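# Reseat stirrer, close stirred cell cap, slot cell into stand

## Task

One arm of the stirrer inside the stirred cell has slid beneath the internal ridge, so the cap cannot close. Rest the stirrer flat on that ridge, then push the cap fully down. Next, slide the cell into its stand with the cap's flat edge facing the back, and keep going until the cell drops into place.

## Robot and tools

Robot: two arms, left_arm and right_arm, each ending in a parallel gripper. In the scene frame the origin sits at table-top height, midway between the nominal arm bases. +x points out over the table, +z is up, and left_arm is on the +y side (this has nothing to do with which side of an image it appears on). Measured bases: left_arm at (-0.022, +0.295, 0) m and right_arm at (-0.029, -0.230, 0) m, each turned very slightly about z. A camera stand is fixed behind the arms. Gripper fingers point along the gripper's +z axis and open and close along its y axis. The reported hand position is the spot between the finger pads, roughly 1 cm back from the tips.

The 14-number row. Every motion argument is a single row of 14 numbers covering both arms, even if only one arm moves. Order: left dx, dy, dz, rx, ry, rz, opening, then the same seven for right. All values lie in [-1, 1]. dx, dy, dz are offsets along the scene frame axes, where 1.0 = 0.6 m. rx, ry, rz form one rotation vector, where 1.0 = 180 degrees, applied about the hand's own position. These six are offsets from that arm's Hand target as it was when the action or move began, not from the previous row. Sending the same offset again therefore moves the hand further. Sending all six as 0 re-commands the current Hand target. Opening is absolute: +1 is fully open (0.094 m), -1 is closed. To keep a gripper as it is, repeat its present opening, because 0 means half open.

execute_actions: actions is a list of actions. Each action is a table of up to 15 rows, one row per 1/30 s step. A shorter table repeats its last row to fill 15 steps. cameras lists camera names to return: ["all"], [], or null. If null and the list is empty you get all cameras, otherwise none. An empty actions list just reports state and images.

move: target is one 14-number row, or a list of up to 15 rows. Every row counts from the same starting Hand targets. The hands follow straight paths and all finish together, within 10 s at most. speed is in m/s, from 0.002 to 2.9, default 0.25, given once or once per target; turning speed is capped at twice that value in rad/s. blend (m) rounds the corners of a list; 0 means stop at each target. opening_speed (per second on the -1..1 scale, at least 0.2) makes the fingers close gradually, which is useful on fragile parts. grip_force sets the pad force limit in N, from 10 to 50, given once or per arm. It stays in effect until changed; lower limits make closing slow. blocking=false returns after about 0.5 s while the move keeps running. cameras works as above. The path does not avoid obstacles or the other arm. Fast motion lags, overshoots, and hits harder, and aiming far beyond a contact presses harder. Don't route a path close to an arm's own base; go around it. The result adds a move: line: done, off_target, moving, held or fault, plus limits (paced = pose clipped, held = steps withheld). An arm not named in the ending is done, meaning within 10 mm and 2 degrees.

wait: seconds from 0 to 10. The arms hold their last commands, and a running move carries on. stop: brings a running move to rest, which needs some room. zoom_image: camera is one of cam_head_left, cam_head_right, cam_high, cam_low, cam_left_wrist, cam_right_wrist. region is [x0, y0, x1, y1] in pixels of that camera's latest 896x504 image, at most 504 by 504. finished_scene: scene is the current scene's number. It cannot be undone, and the goal must still hold once the robot lets go.

Results. end_effector_position (m) and end_effector_quat_wxyz are in the scene frame and may be off by a few cm. Hand target is the last commanded pose after clipping. The controller keeps each commanded orientation within 40 degrees of the measured one, so large turns take several steps. A gripper often comes to rest a few cm short because of friction or load, which alone does not mean it touched something. The next command, even all zeros, asks for the target again; if the hand still falls short, add the gap as an offset. grip_measured uses the opening scale. Empty, it reads up to about 2.5 mm wide. On a hard part it reads a bit below the part's true width. Squeeze grows about 1 N per 0.001 below first contact and then jumps to the force limit. To release, command well above grip_measured. grip_effort_nm is the motor effort (negative means closing), not the pad force. Joint torques include gravity and have offsets. Joint velocities may read "within noise". Joint ranges in rad: waist -2.618..3.054, shoulder 0..3.142, elbow 0..3.142 (straight at 2.901), wrist pitch and yaw ±1.571, wrist roll ±2.094.

Avoid the following. Dropping parts, or letting go of something still moving. Slamming or hard pushes, especially into fixed or heavy items. Anything falling off the table, or being left off it. Contact or squeezing between the two arms, including one gripper closing on the other's fingers. Strain on the wrist camera cables. Pressing on indefinitely: a blocked arm keeps pushing, so command its target back past the gripper to relieve it. Motor heat from long holds, stretched reach or unreachable targets: MOTOR HOT appears at 75 °C, a fault folds the arm at 90 °C, and the arm goes limp at 100 °C. Loose objects may get brief random pushes. Camera calibration is approximate, to within a few mm and degrees.

Each tool is called after "Emit:" as name(argument=value, ...), one argument or row to a line, values as JSON.

## Session

Emit:
execute_actions(
  actions=[],
)

Scene clock: 0.00 s.
left_arm: end_effector_position=(+0.3471, +0.3281, +0.1428) grip_measured=+1.000 grip_effort_nm=n/a end_effector_quat_wxyz=(+0.685, -0.092, +0.722, +0.039) | right_arm: end_effector_position=(+0.3370, -0.2976, +0.1203) grip_measured=+1.000 grip_effort_nm=n/a end_effector_quat_wxyz=(+0.641, +0.122, +0.753, -0.083)
Joint positions: left_arm=[-0.032 1.519 0.182 1.277 -0.186 -0.081 0.094] | right_arm=[-0.068 1.51 0.207 1.134 0.193 0.064 0.094]
Joint velocities: within noise
Joint torques (N m): no reading
Heat: left arm: 33 °C; right arm: 34 °C.
Hand target: left_arm +0.3473, +0.3283, +0.1418; +0.682, -0.092, +0.724, +0.040 | right_arm +0.3395, -0.2979, +0.1290; +0.651, +0.122, +0.744, -0.083
Tool commands: left_gripper/opening=+1.0 right_gripper/opening=+1.0

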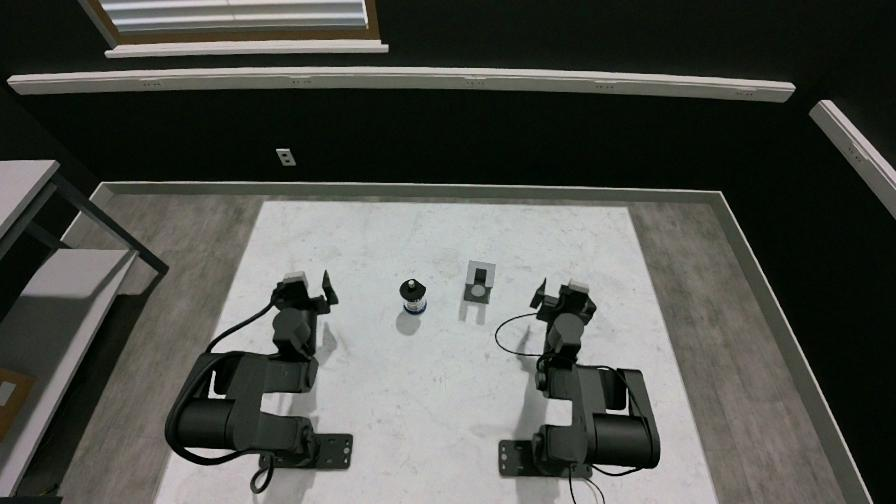

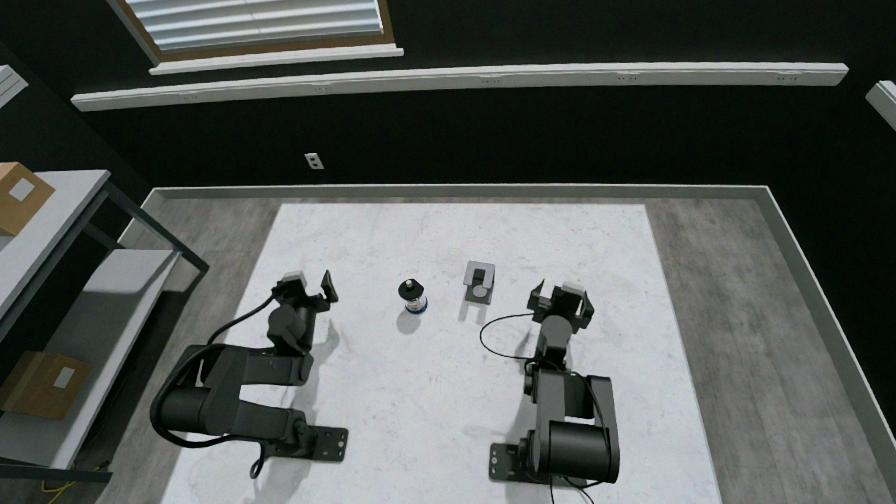

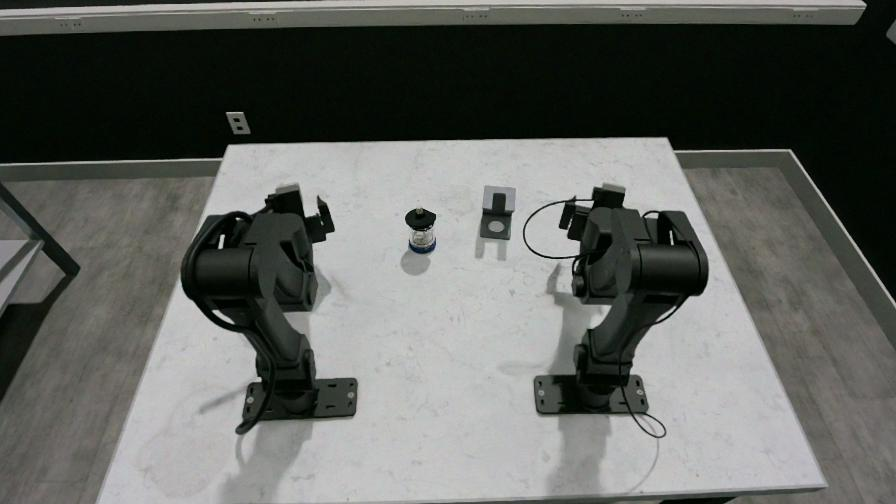

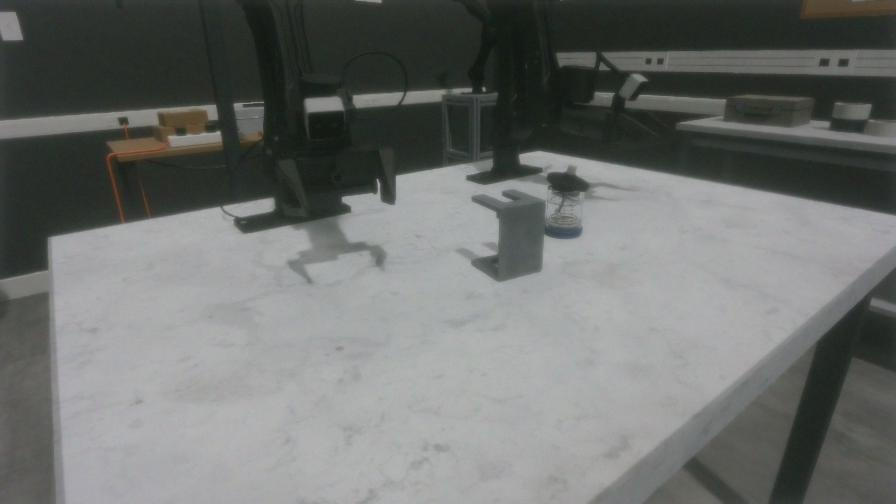

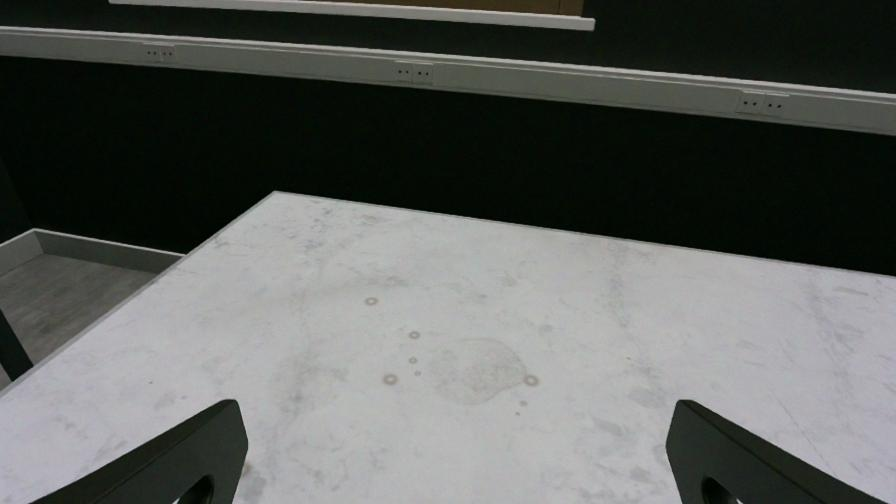

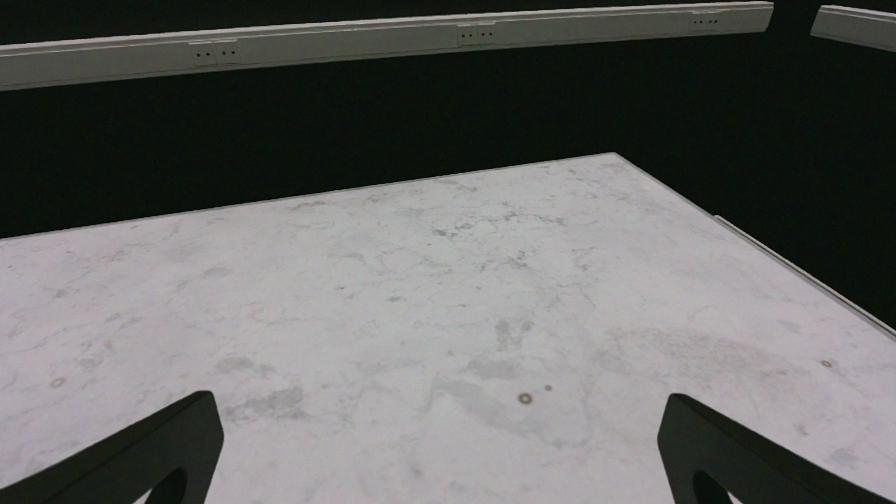

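Emit:
zoom_image(
  camera="cam_low",
  region=[450, 150, 610, 300],
)

Emit:
zoom_image(
  camera="cam_high",
  region=[380, 170, 540, 290],
)

Emit:
zoom_image(
  camera="cam_head_left",
  region=[380, 240, 520, 340],
)

Scaled by 3.150 from the camera's 896x504 image, which has a finer 1280x720 frame.

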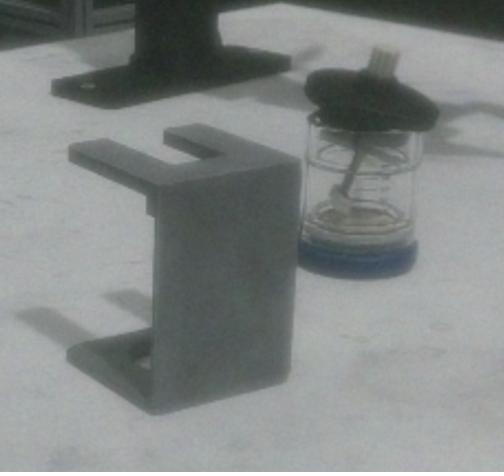

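Scaled by 3.150 from the camera's 896x504 image, which has a finer 1280x720 frame.

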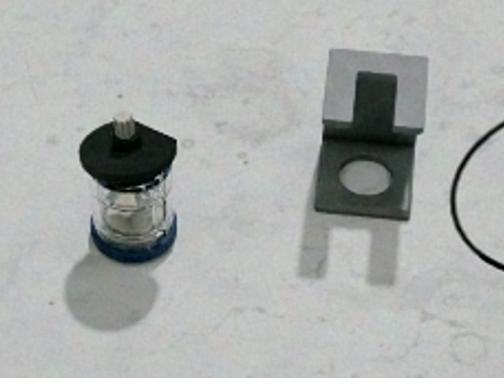

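Scaled by 3.600 from the camera's 896x504 image, which has a finer 1280x720 frame.

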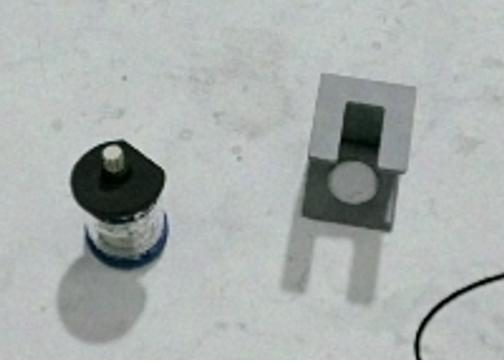

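Emit:
move(
  target=[-0.245,-0.43,0.05,0,0.09,-0.06,1,0,0,0,0,0,0,1],
  cameras=["cam_left_wrist","cam_low"],
)

Scene clock: 41.83 s.
left_arm: end_effector_position=(+0.1976, +0.0702, +0.1678) grip_measured=+1.000 grip_effort_nm=-0.01 end_effector_quat_wxyz=(+0.571, -0.010, +0.821, -0.019) | right_arm: end_effector_position=(+0.3370, -0.2976, +0.1203) grip_measured=+1.000 grip_effort_nm=0.04 end_effector_quat_wxyz=(+0.641, +0.122, +0.753, -0.083)
Joint positions: left_arm=[-1.381 1.305 0.726 -0.421 -1.145 -1.002 0.094] | right_arm=[-0.068 1.51 0.207 1.134 0.193 0.064 0.094]
Joint torques (N m): left_arm=[0.49 -3.64 10.03 1.04 -0.7 -0.18] | right_arm=[0.12 -4.45 5.22 1.85 0 0.02]
Heat: left arm: 36 °C; right arm: 37 °C.
Hand target: left_arm +0.2002, +0.0702, +0.1718; +0.575, -0.017, +0.818, -0.012 | right_arm +0.3395, -0.2979, +0.1290; +0.651, +0.122, +0.744, -0.083
Off the commanded pose: left_arm 0.005 m, 1 deg | right_arm 0.009 m, 2 deg.
move: done
camera_calibration:
cam_left_wrist: T_world_to_cam=[[-0.000277783, -0.99904, 0.0437968, 0.0641356], [-0.705018, -0.0308646, -0.708517, 0.301251], [0.709189, -0.0310744, -0.704333, 0.0716955], [0, 0, 0, 1]] pos_world=[0.16156, 0.0755999, 0.26113]
Images, in order (width x height): cam_low 896x504, cam_left_wrist 896x504.

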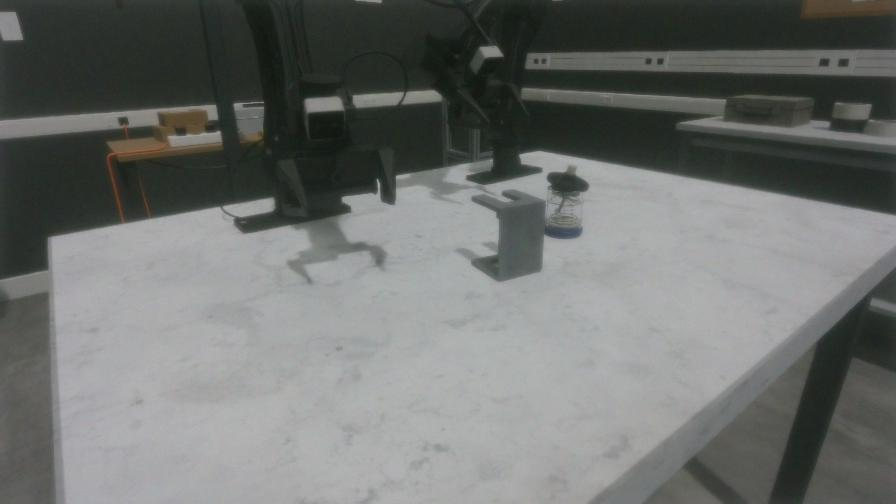

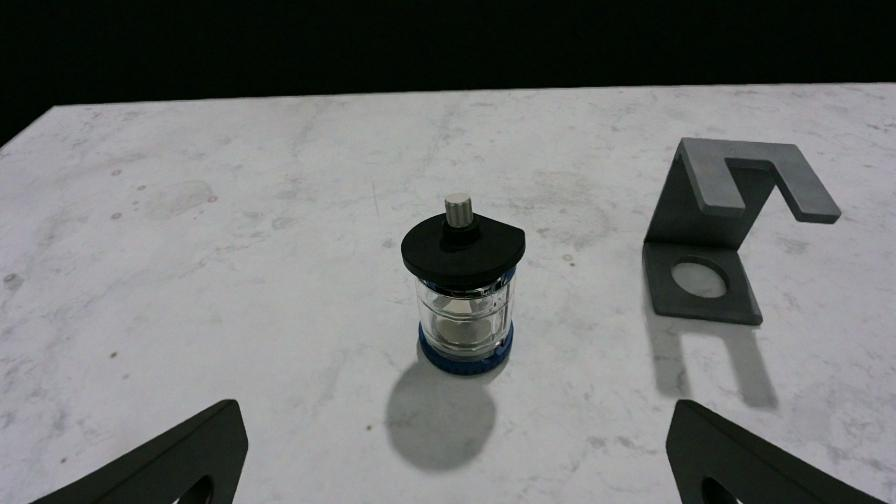

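Emit:
zoom_image(
  camera="cam_left_wrist",
  region=[380, 180, 560, 390],
)

Emit:
zoom_image(
  camera="cam_left_wrist",
  region=[620, 120, 860, 340],
)

Scaled by 2.400 from the camera's 896x504 image, which has a finer 1280x720 frame.

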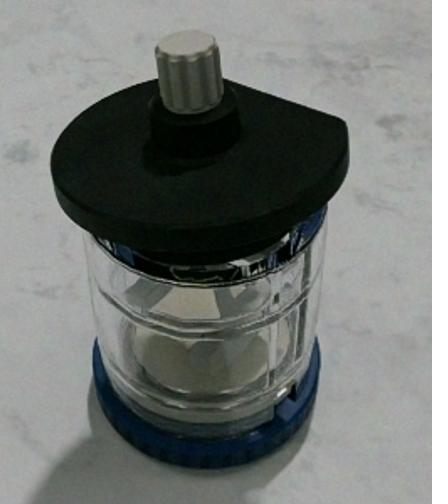

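Scaled by 2.100 from the camera's 896x504 image, which has a finer 1280x720 frame.

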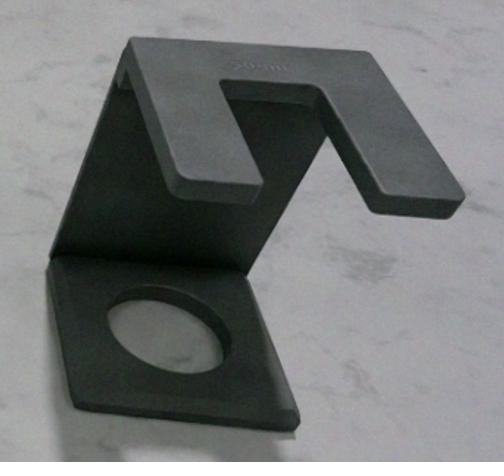

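Emit:
move(
  target=[-0.06,0.02,-0.1,0.47,0,-0.17,0,0,0,0,0,0,0,1],
  cameras=["cam_left_wrist","cam_low","cam_head_left"],
)

Scene clock: 74.53 s.
left_arm: end_effector_position=(+0.1648, +0.0771, +0.1151) grip_measured=+0.002 grip_effort_nm=-0.11 end_effector_quat_wxyz=(+0.419, +0.563, +0.602, +0.382) | right_arm: end_effector_position=(+0.3370, -0.2976, +0.1203) grip_measured=+1.000 grip_effort_nm=0.04 end_effector_quat_wxyz=(+0.641, +0.122, +0.753, -0.083)
Joint positions: left_arm=[-1.521 1.439 0.646 -0.542 -1.194 0.173 0.047] | right_arm=[-0.068 1.51 0.207 1.134 0.193 0.064 0.094]
Joint torques (N m): left_arm=[-0.65 -4.23 5.41 0.67 -0.85 -0.04] | right_arm=[-0.03 -4.46 5.23 1.83 0.01 0.03]
Heat: left arm: 35 °C; right arm: 39 °C.
Hand target: left_arm +0.1643, +0.0823, +0.1118; +0.415, +0.567, +0.591, +0.397 | right_arm +0.3395, -0.2979, +0.1290; +0.651, +0.122, +0.744, -0.083
Off the commanded pose: left_arm 0.006 m, 2 deg | right_arm 0.009 m, 2 deg.
move: done
camera_calibration:
cam_left_wrist: T_world_to_cam=[[-0.352629, -0.0778787, -0.932517, 0.172749], [-0.401958, 0.912516, 0.0757913, 0.0280619], [0.845034, 0.401559, -0.353084, -0.0380692], [0, 0, 0, 1]] pos_world=[0.104366, 0.00313353, 0.145523]
Images, in order (width x height): cam_head_left 896x504, cam_low 896x504, cam_left_wrist 896x504.

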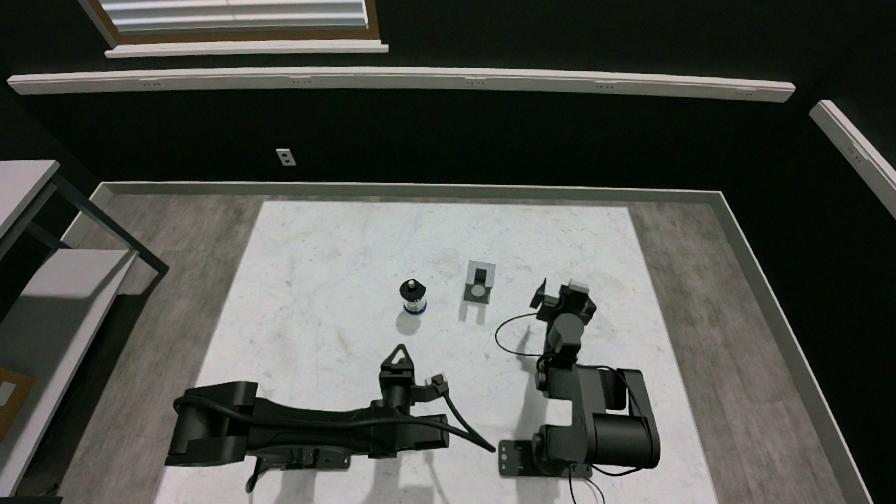

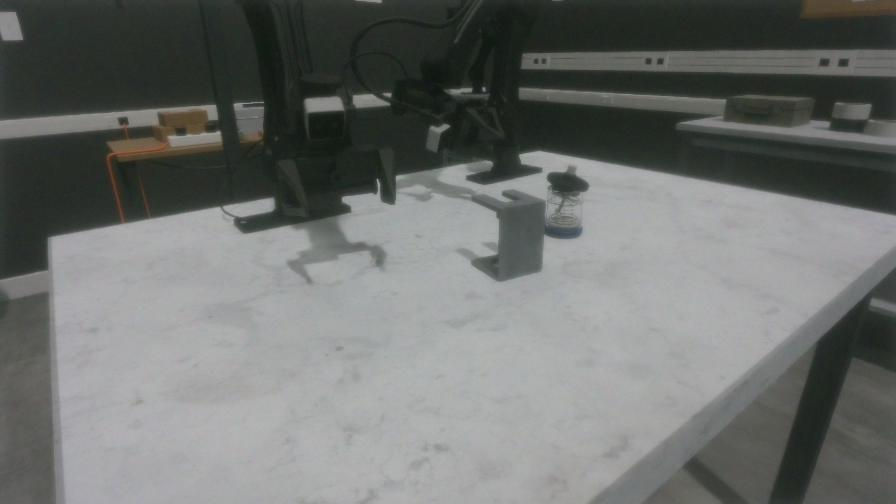

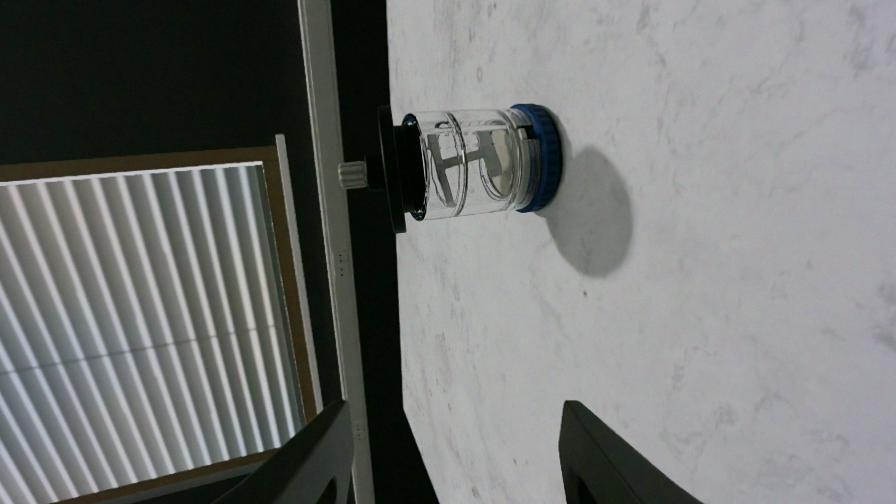

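Emit:
zoom_image(
  camera="cam_left_wrist",
  region=[330, 80, 590, 250],
)

Scaled by 1.938 from the camera's 896x504 image, which has a finer 1280x720 frame.

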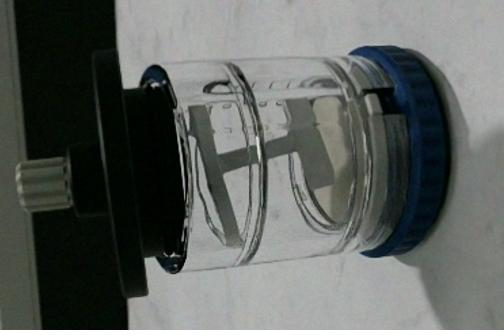

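Emit:
move(
  target=[0,0,0,0,0,0,0,-0.05,0.588,0.13,0.058,0.454,0.085,1],
  cameras=["cam_left_wrist","cam_right_wrist","cam_high","cam_head_left","cam_head_right","cam_low"],
)

Scene clock: 119.20 s.
left_arm: end_effector_position=(+0.1648, +0.0771, +0.1151) grip_measured=+0.002 grip_effort_nm=-0.11 end_effector_quat_wxyz=(+0.419, +0.563, +0.601, +0.382) | right_arm: end_effector_position=(+0.3078, +0.0514, +0.2020) grip_measured=+1.000 grip_effort_nm=0.04 end_effector_quat_wxyz=(+0.076, -0.002, +0.995, +0.059)
Joint positions: left_arm=[-1.521 1.439 0.646 -0.542 -1.194 0.174 0.047] | right_arm=[0.722 2.142 2.341 -1.578 0.006 0.691 0.094]
Joint torques (N m): left_arm=[-0.69 -4.22 5.37 0.7 -0.86 -0.06] | right_arm=[0.17 -9.16 7.88 0.55 -0.06 0.08]
Heat: left arm: 34 °C; right arm: 40 °C.
Hand target: left_arm +0.1643, +0.0823, +0.1118; +0.415, +0.567, +0.591, +0.397 | right_arm +0.3094, +0.0549, +0.2071; +0.000, +0.000, +1.000, +0.000
Off the commanded pose: left_arm 0.006 m, 2 deg | right_arm 0.006 m, 11 deg.
joint sent to its limit (right arm) — joint 4 (wrist pitch), lower limit. The joint targets are off in orientation, not in position.
move: off_target (right_arm)
camera_calibration:
cam_left_wrist: T_world_to_cam=[[-0.352631, -0.0771387, -0.932577, 0.172626], [-0.401712, 0.912572, 0.0764136, 0.0279135], [0.84515, 0.401573, -0.352789, -0.0380747], [0, 0, 0, 1]] pos_world=[0.104265, 0.00313284, 0.145422]
cam_right_wrist: T_world_to_cam=[[0.0283957, -0.994152, -0.104188, 0.0620175], [-0.956907, -0.05717, 0.284713, 0.277387], [-0.289004, 0.0916137, -0.952934, 0.366301], [0, 0, 0, 1]] pos_world=[0.369535, 0.0439549, 0.276547]

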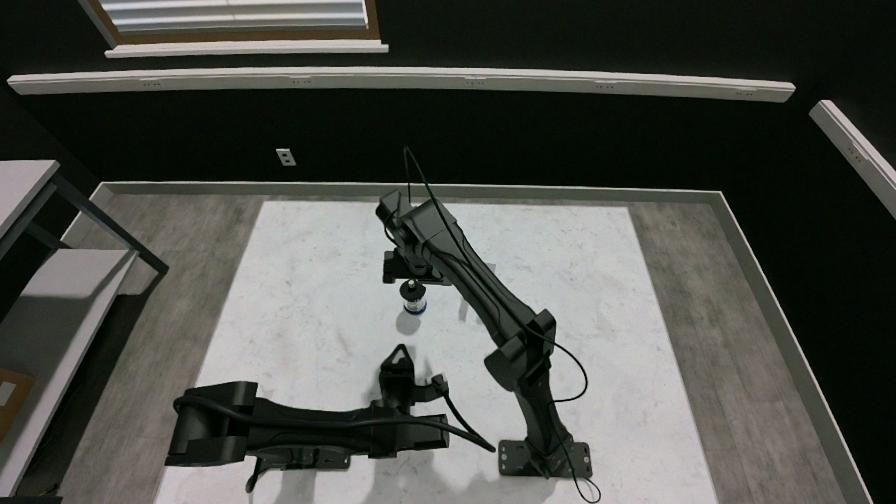

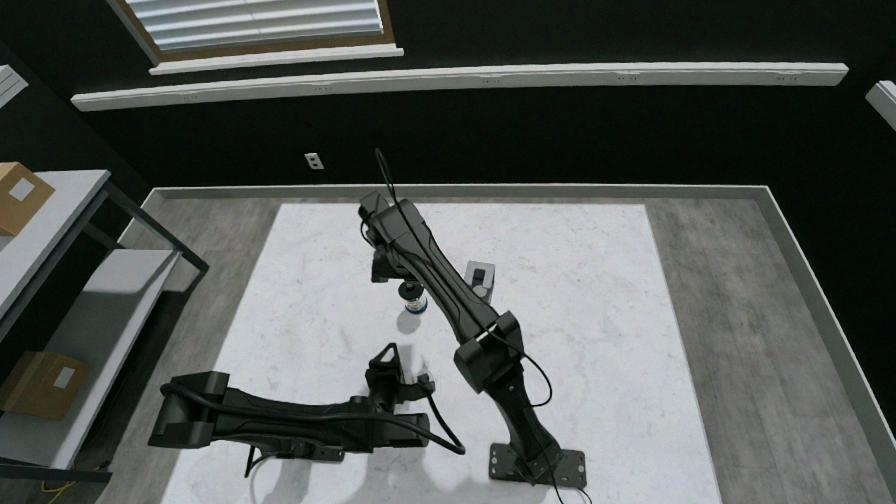

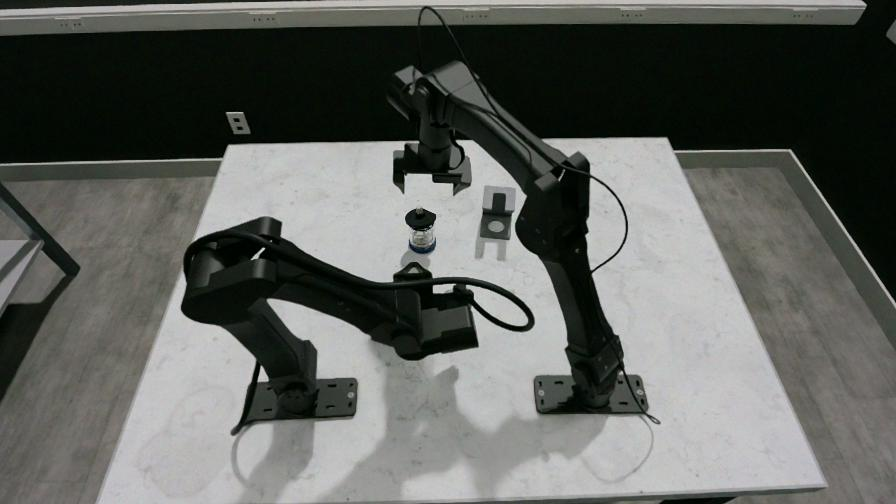

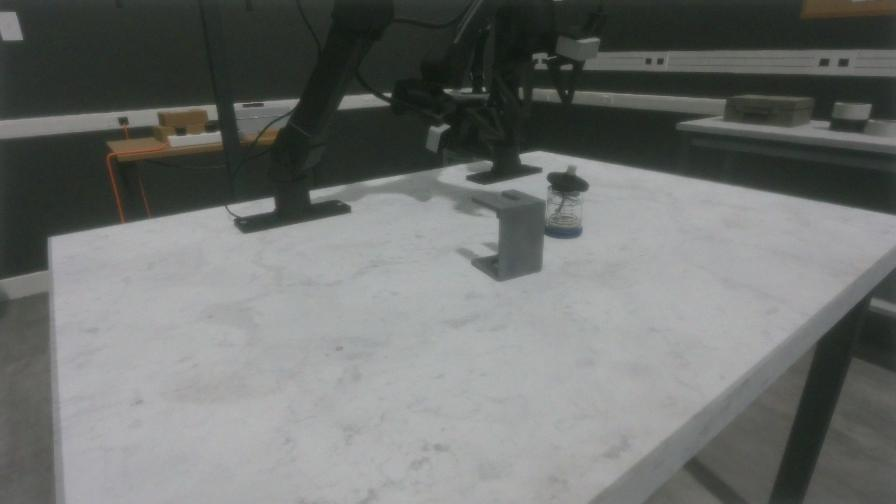

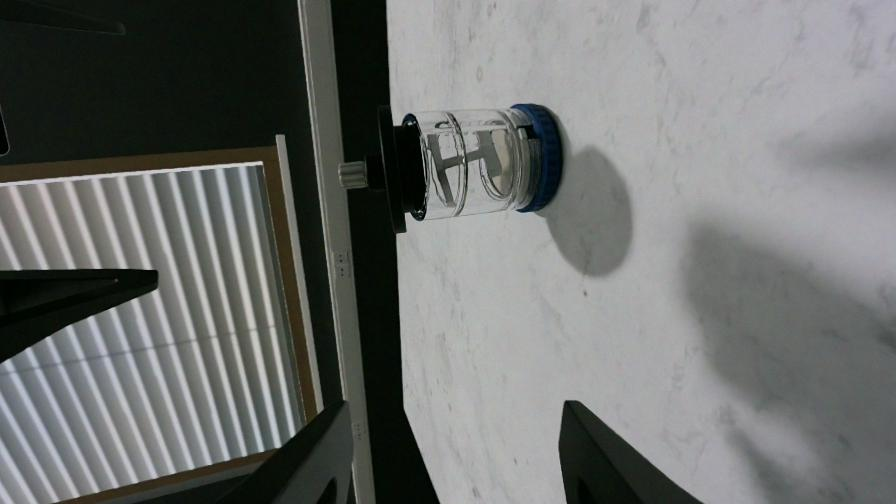

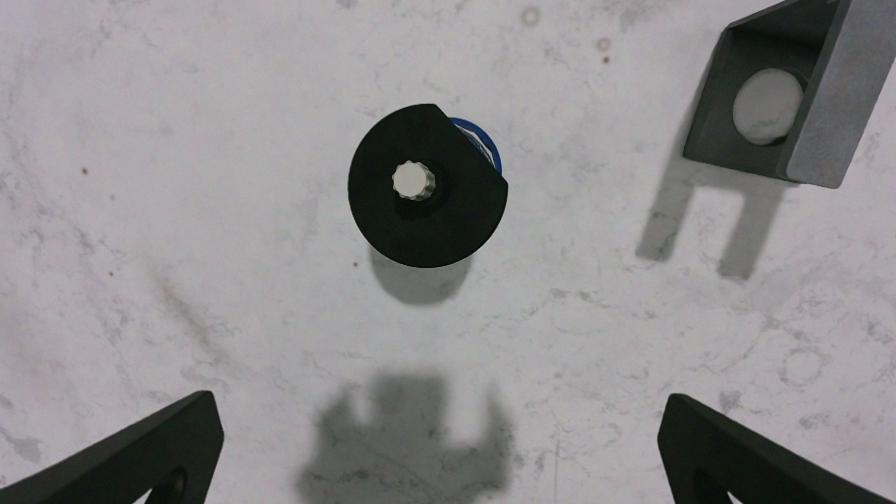

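Emit:
move(
  target=[0,0,0,0,0,0,0,0.043,0.028,-0.065,0,0,0,1],
  cameras=["cam_left_wrist","cam_right_wrist"],
)

Emit:
zoom_image(
  camera="cam_right_wrist",
  region=[300, 80, 600, 350],
)

Scene clock: 135.30 s.
left_arm: end_effector_position=(+0.1648, +0.0771, +0.1151) grip_measured=+0.002 grip_effort_nm=-0.11 end_effector_quat_wxyz=(+0.419, +0.563, +0.601, +0.382) | right_arm: end_effector_position=(+0.3303, +0.0707, +0.1584) grip_measured=+1.000 grip_effort_nm=0.04 end_effector_quat_wxyz=(+0.054, -0.002, +0.998, +0.042)
Joint positions: left_arm=[-1.521 1.439 0.646 -0.542 -1.194 0.174 0.047] | right_arm=[0.722 2.326 2.474 -1.583 0.004 0.692 0.094]
Joint torques (N m): left_arm=[-0.64 -4.21 5.41 0.68 -0.86 -0.06] | right_arm=[-0.61 -11.44 7.73 0.48 -0.04 -0.01]
Heat: left arm: 34 °C; right arm: 37 °C.
Hand target: left_arm +0.1643, +0.0823, +0.1118; +0.415, +0.567, +0.591, +0.397 | right_arm +0.3353, +0.0717, +0.1681; +0.000, +0.000, +1.000, +0.000
Off the commanded pose: left_arm 0.006 m, 2 deg | right_arm 0.011 m, 8 deg.
joint sent to its limit (right arm) — joint 4 (wrist pitch), lower limit. The joint targets are off in orientation, not in position.
move: off_target (right_arm)
camera_calibration:
cam_left_wrist: T_world_to_cam=[[-0.352631, -0.0771387, -0.932577, 0.172626], [-0.401712, 0.912572, 0.0764136, 0.0279135], [0.84515, 0.401573, -0.352789, -0.0380747], [0, 0, 0, 1]] pos_world=[0.104265, 0.00313284, 0.145422]
cam_right_wrist: T_world_to_cam=[[0.0245392, -0.997095, -0.0721073, 0.0723793], [-0.943567, -0.0469304, 0.327841, 0.300518], [-0.330273, 0.059993, -0.941977, 0.343541], [0, 0, 0, 1]] pos_world=[0.395245, 0.0656624, 0.230304]
Images, in order (width x height): cam_left_wrist 896x504, cam_right_wrist 896x504.

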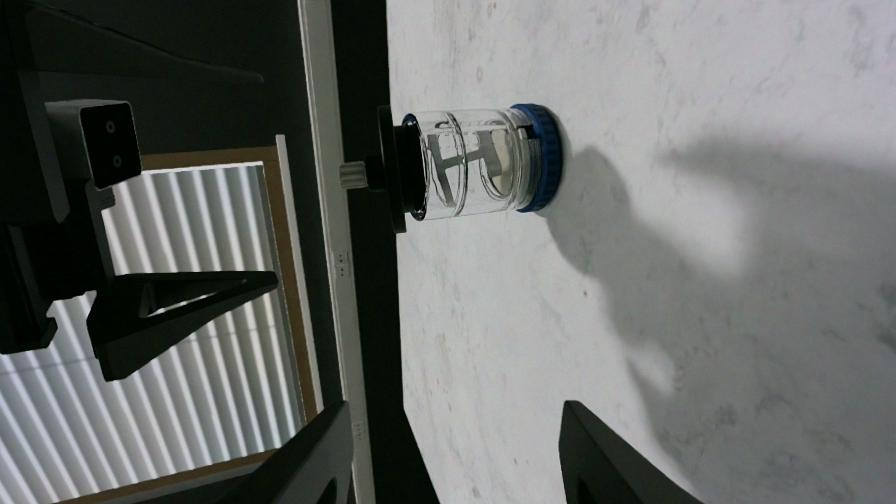

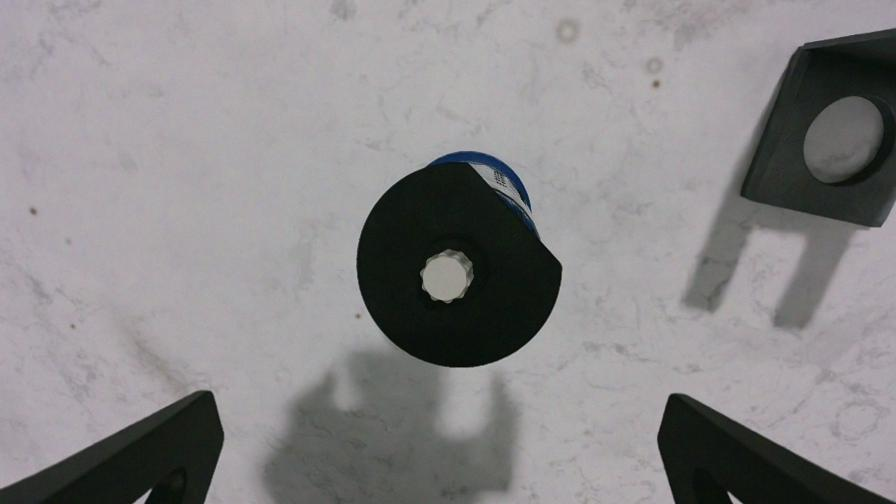

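Scaled by 1.680 from the camera's 896x504 image, which has a finer 1280x720 frame.

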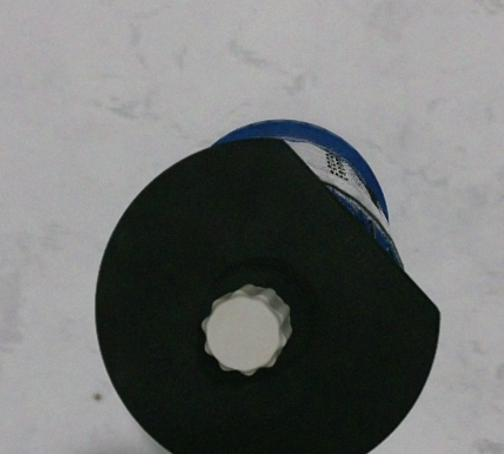

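Emit:
move(
  target=[0,0,0,0,0,0,0,0.022,0.004,-0.03,0,0,0,1],
  cameras=["cam_left_wrist","cam_right_wrist"],
)

Scene clock: 147.53 s.
left_arm: end_effector_position=(+0.1648, +0.0771, +0.1151) grip_measured=+0.002 grip_effort_nm=-0.11 end_effector_quat_wxyz=(+0.419, +0.563, +0.601, +0.382) | right_arm: end_effector_position=(+0.3435, +0.0722, +0.1428) grip_measured=+1.000 grip_effort_nm=0.04 end_effector_quat_wxyz=(+0.050, +0.001, +0.998, +0.038)
Joint positions: left_arm=[-1.521 1.439 0.646 -0.542 -1.194 0.174 0.047] | right_arm=[0.706 2.395 2.534 -1.584 0.003 0.683 0.094]
Joint torques (N m): left_arm=[-0.69 -4.27 5.38 0.69 -0.86 -0.04] | right_arm=[-0.43 -11.23 7.88 0.5 -0.03 -0.04]
Heat: left arm: 34 °C; right arm: 38 °C.
Hand target: left_arm +0.1643, +0.0823, +0.1118; +0.415, +0.567, +0.591, +0.397 | right_arm +0.3485, +0.0740, +0.1501; +0.000, +0.001, +1.000, +0.000
Off the commanded pose: left_arm 0.006 m, 2 deg | right_arm 0.009 m, 7 deg.
joint sent to its limit (right arm) — joint 4 (wrist pitch), lower limit. The joint targets are off in orientation, not in position.
move: off_target (right_arm)
camera_calibration:
cam_left_wrist: T_world_to_cam=[[-0.352631, -0.0771387, -0.932577, 0.172626], [-0.401712, 0.912572, 0.0764136, 0.0279135], [0.84515, 0.401573, -0.352789, -0.0380747], [0, 0, 0, 1]] pos_world=[0.104265, 0.00313284, 0.145422]
cam_right_wrist: T_world_to_cam=[[0.0175748, -0.997723, -0.0651139, 0.0738671], [-0.941156, -0.0384917, 0.335772, 0.315554], [-0.337514, 0.0553812, -0.93969, 0.335579], [0, 0, 0, 1]] pos_world=[0.40895, 0.0672604, 0.214196]
Images, in order (width x height): cam_left_wrist 896x504, cam_right_wrist 896x504.

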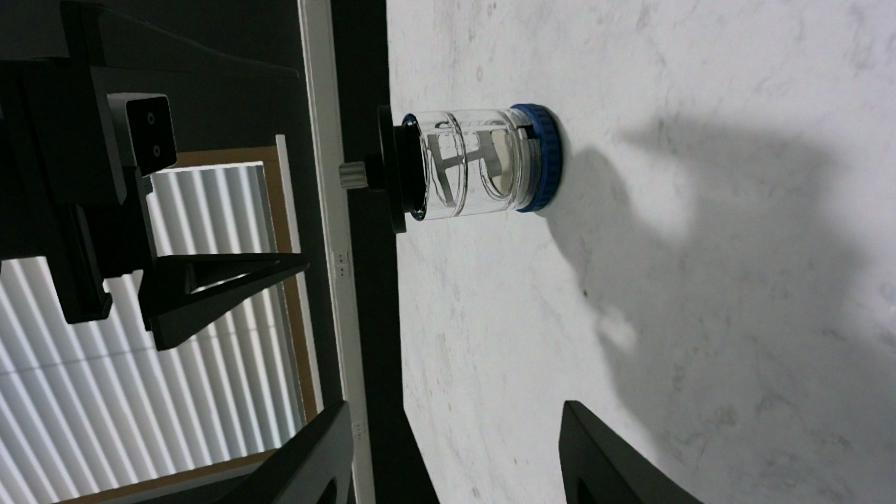

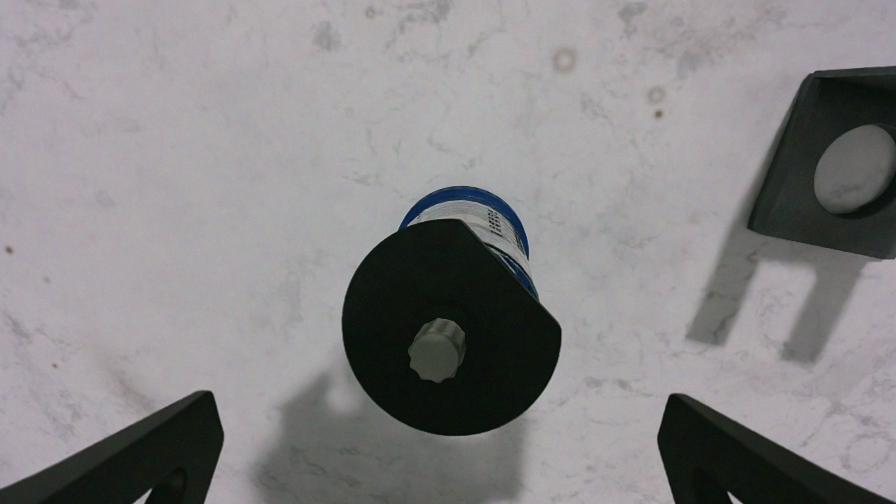

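Emit:
move(
  target=[0,0,0,0,0,0,0,0,0.004,-0.068,0,0,0,1],
  speed=0.1,
  cameras=["cam_left_wrist","cam_right_wrist"],
)

Scene clock: 171.60 s.
left_arm: end_effector_position=(+0.1648, +0.0771, +0.1151) grip_measured=+0.002 grip_effort_nm=-0.11 end_effector_quat_wxyz=(+0.419, +0.563, +0.601, +0.382) | right_arm: end_effector_position=(+0.3443, +0.0728, +0.1036) grip_measured=+1.000 grip_effort_nm=0.04 end_effector_quat_wxyz=(+0.018, +0.001, +1.000, +0.012)
Joint positions: left_arm=[-1.521 1.439 0.646 -0.542 -1.194 0.174 0.047] | right_arm=[0.706 2.482 2.537 -1.584 0.003 0.683 0.094]
Joint torques (N m): left_arm=[-0.68 -4.21 5.34 0.7 -0.85 -0.06] | right_arm=[-0.09 -11.6 7.88 0.31 -0.01 0.02]
Heat: left arm: 33 °C; right arm: 42 °C.
Hand target: left_arm +0.1643, +0.0823, +0.1118; +0.415, +0.567, +0.591, +0.397 | right_arm +0.3485, +0.0764, +0.1093; +0.000, +0.001, +1.000, +0.000
Off the commanded pose: left_arm 0.006 m, 2 deg | right_arm 0.008 m, 2 deg.
joint sent to its limit (right arm) — joint 4 (wrist pitch), lower limit. The joint targets are off in orientation, not in position.
move: done
camera_calibration:
cam_left_wrist: T_world_to_cam=[[-0.352631, -0.0771387, -0.932577, 0.172626], [-0.401712, 0.912572, 0.0764136, 0.0279135], [0.84515, 0.401573, -0.352789, -0.0380747], [0, 0, 0, 1]] pos_world=[0.104265, 0.00313284, 0.145422]
cam_right_wrist: T_world_to_cam=[[0.0149761, -0.999795, -0.0136497, 0.0675835], [-0.917357, -0.0191695, 0.397605, 0.31338], [-0.397785, 0.00656703, -0.917455, 0.321007], [0, 0, 0, 1]] pos_world=[0.414161, 0.0714689, 0.17083]
Images, in order (width x height): cam_left_wrist 896x504, cam_right_wrist 896x504.

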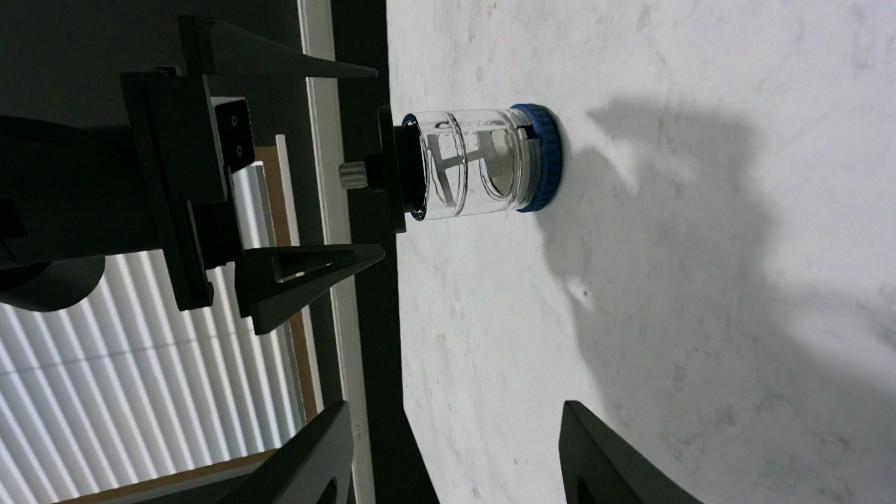

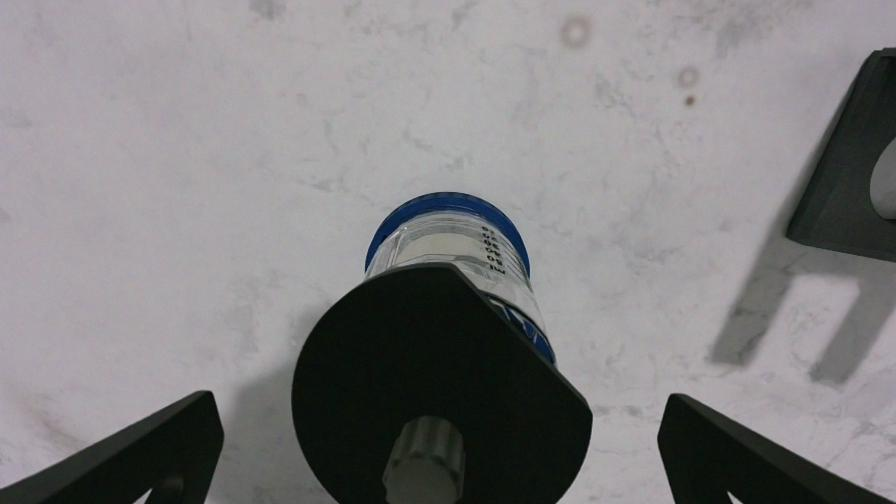

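Emit:
move(
  target=[
    [0,0,0,0,0,0,0,-0.006,0.005,0.0,0,0,0,1],
    [0,0,0,0,0,0,0,-0.006,0.005,0.0,0,0,0,-1],
  ],
  speed=0.1,
  grip_force=20,
  cameras=["cam_left_wrist","cam_right_wrist"],
)

Scene clock: 187.17 s.
left_arm: end_effector_position=(+0.1648, +0.0771, +0.1151) grip_measured=+0.002 grip_effort_nm=-0.11 end_effector_quat_wxyz=(+0.419, +0.563, +0.601, +0.382) | right_arm: end_effector_position=(+0.3438, +0.0725, +0.1036) grip_measured=-0.085 grip_effort_nm=-0.12 end_effector_quat_wxyz=(+0.017, +0.002, +1.000, +0.012)
Joint positions: left_arm=[-1.521 1.439 0.646 -0.542 -1.194 0.174 0.047] | right_arm=[0.706 2.482 2.537 -1.586 0.003 0.684 0.043]
Joint velocities: left_arm=[within noise] | right_arm=[0.002 -0.002 -0.002 -0.051 -0.007 -0.051 -0.01]
Joint torques (N m): left_arm=[-0.66 -4.22 5.33 0.69 -0.87 -0.06] | right_arm=[0.85 -11.67 7.69 0.36 0.02 0.07]
Heat: left arm: 33 °C; right arm: 40 °C.
Hand target: left_arm +0.1643, +0.0823, +0.1118; +0.415, +0.567, +0.591, +0.397 | right_arm +0.3449, +0.0794, +0.1093; +0.000, +0.001, +1.000, +0.000
Off the commanded pose: left_arm 0.006 m, 2 deg | right_arm 0.009 m, 2 deg.
joint read past its limit (right arm) — joint 4 (wrist pitch), lower limit.
joint sent to its limit (right arm) — joint 4 (wrist pitch), lower limit.
grip_force (N): 20, 20
move: moving (right_arm; no rest 5 s after target 2's new opening was sent)
camera_calibration:
cam_left_wrist: T_world_to_cam=[[-0.352631, -0.0771387, -0.932577, 0.172626], [-0.401712, 0.912572, 0.0764136, 0.0279135], [0.84515, 0.401573, -0.352789, -0.0380747], [0, 0, 0, 1]] pos_world=[0.104265, 0.00313284, 0.145422]
cam_right_wrist: T_world_to_cam=[[0.0134461, -0.99983, -0.0126105, 0.0677443], [-0.916552, -0.0173654, 0.399537, 0.31235], [-0.399689, 0.00618597, -0.91663, 0.32147], [0, 0, 0, 1]] pos_world=[0.413862, 0.0711682, 0.170728]
Images, in order (width x height): cam_left_wrist 896x504, cam_right_wrist 896x504.

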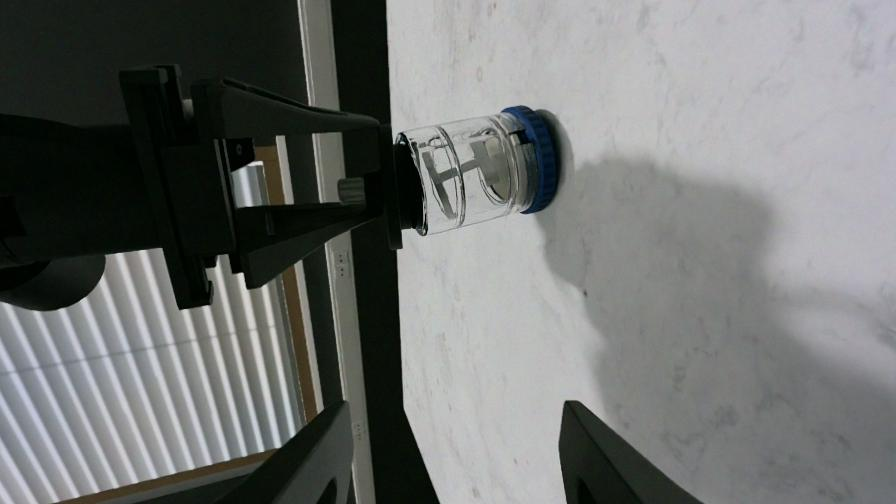

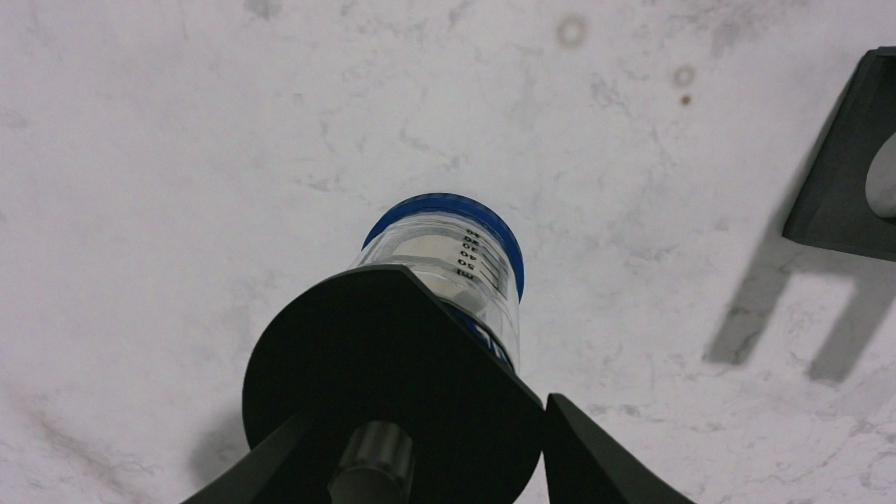

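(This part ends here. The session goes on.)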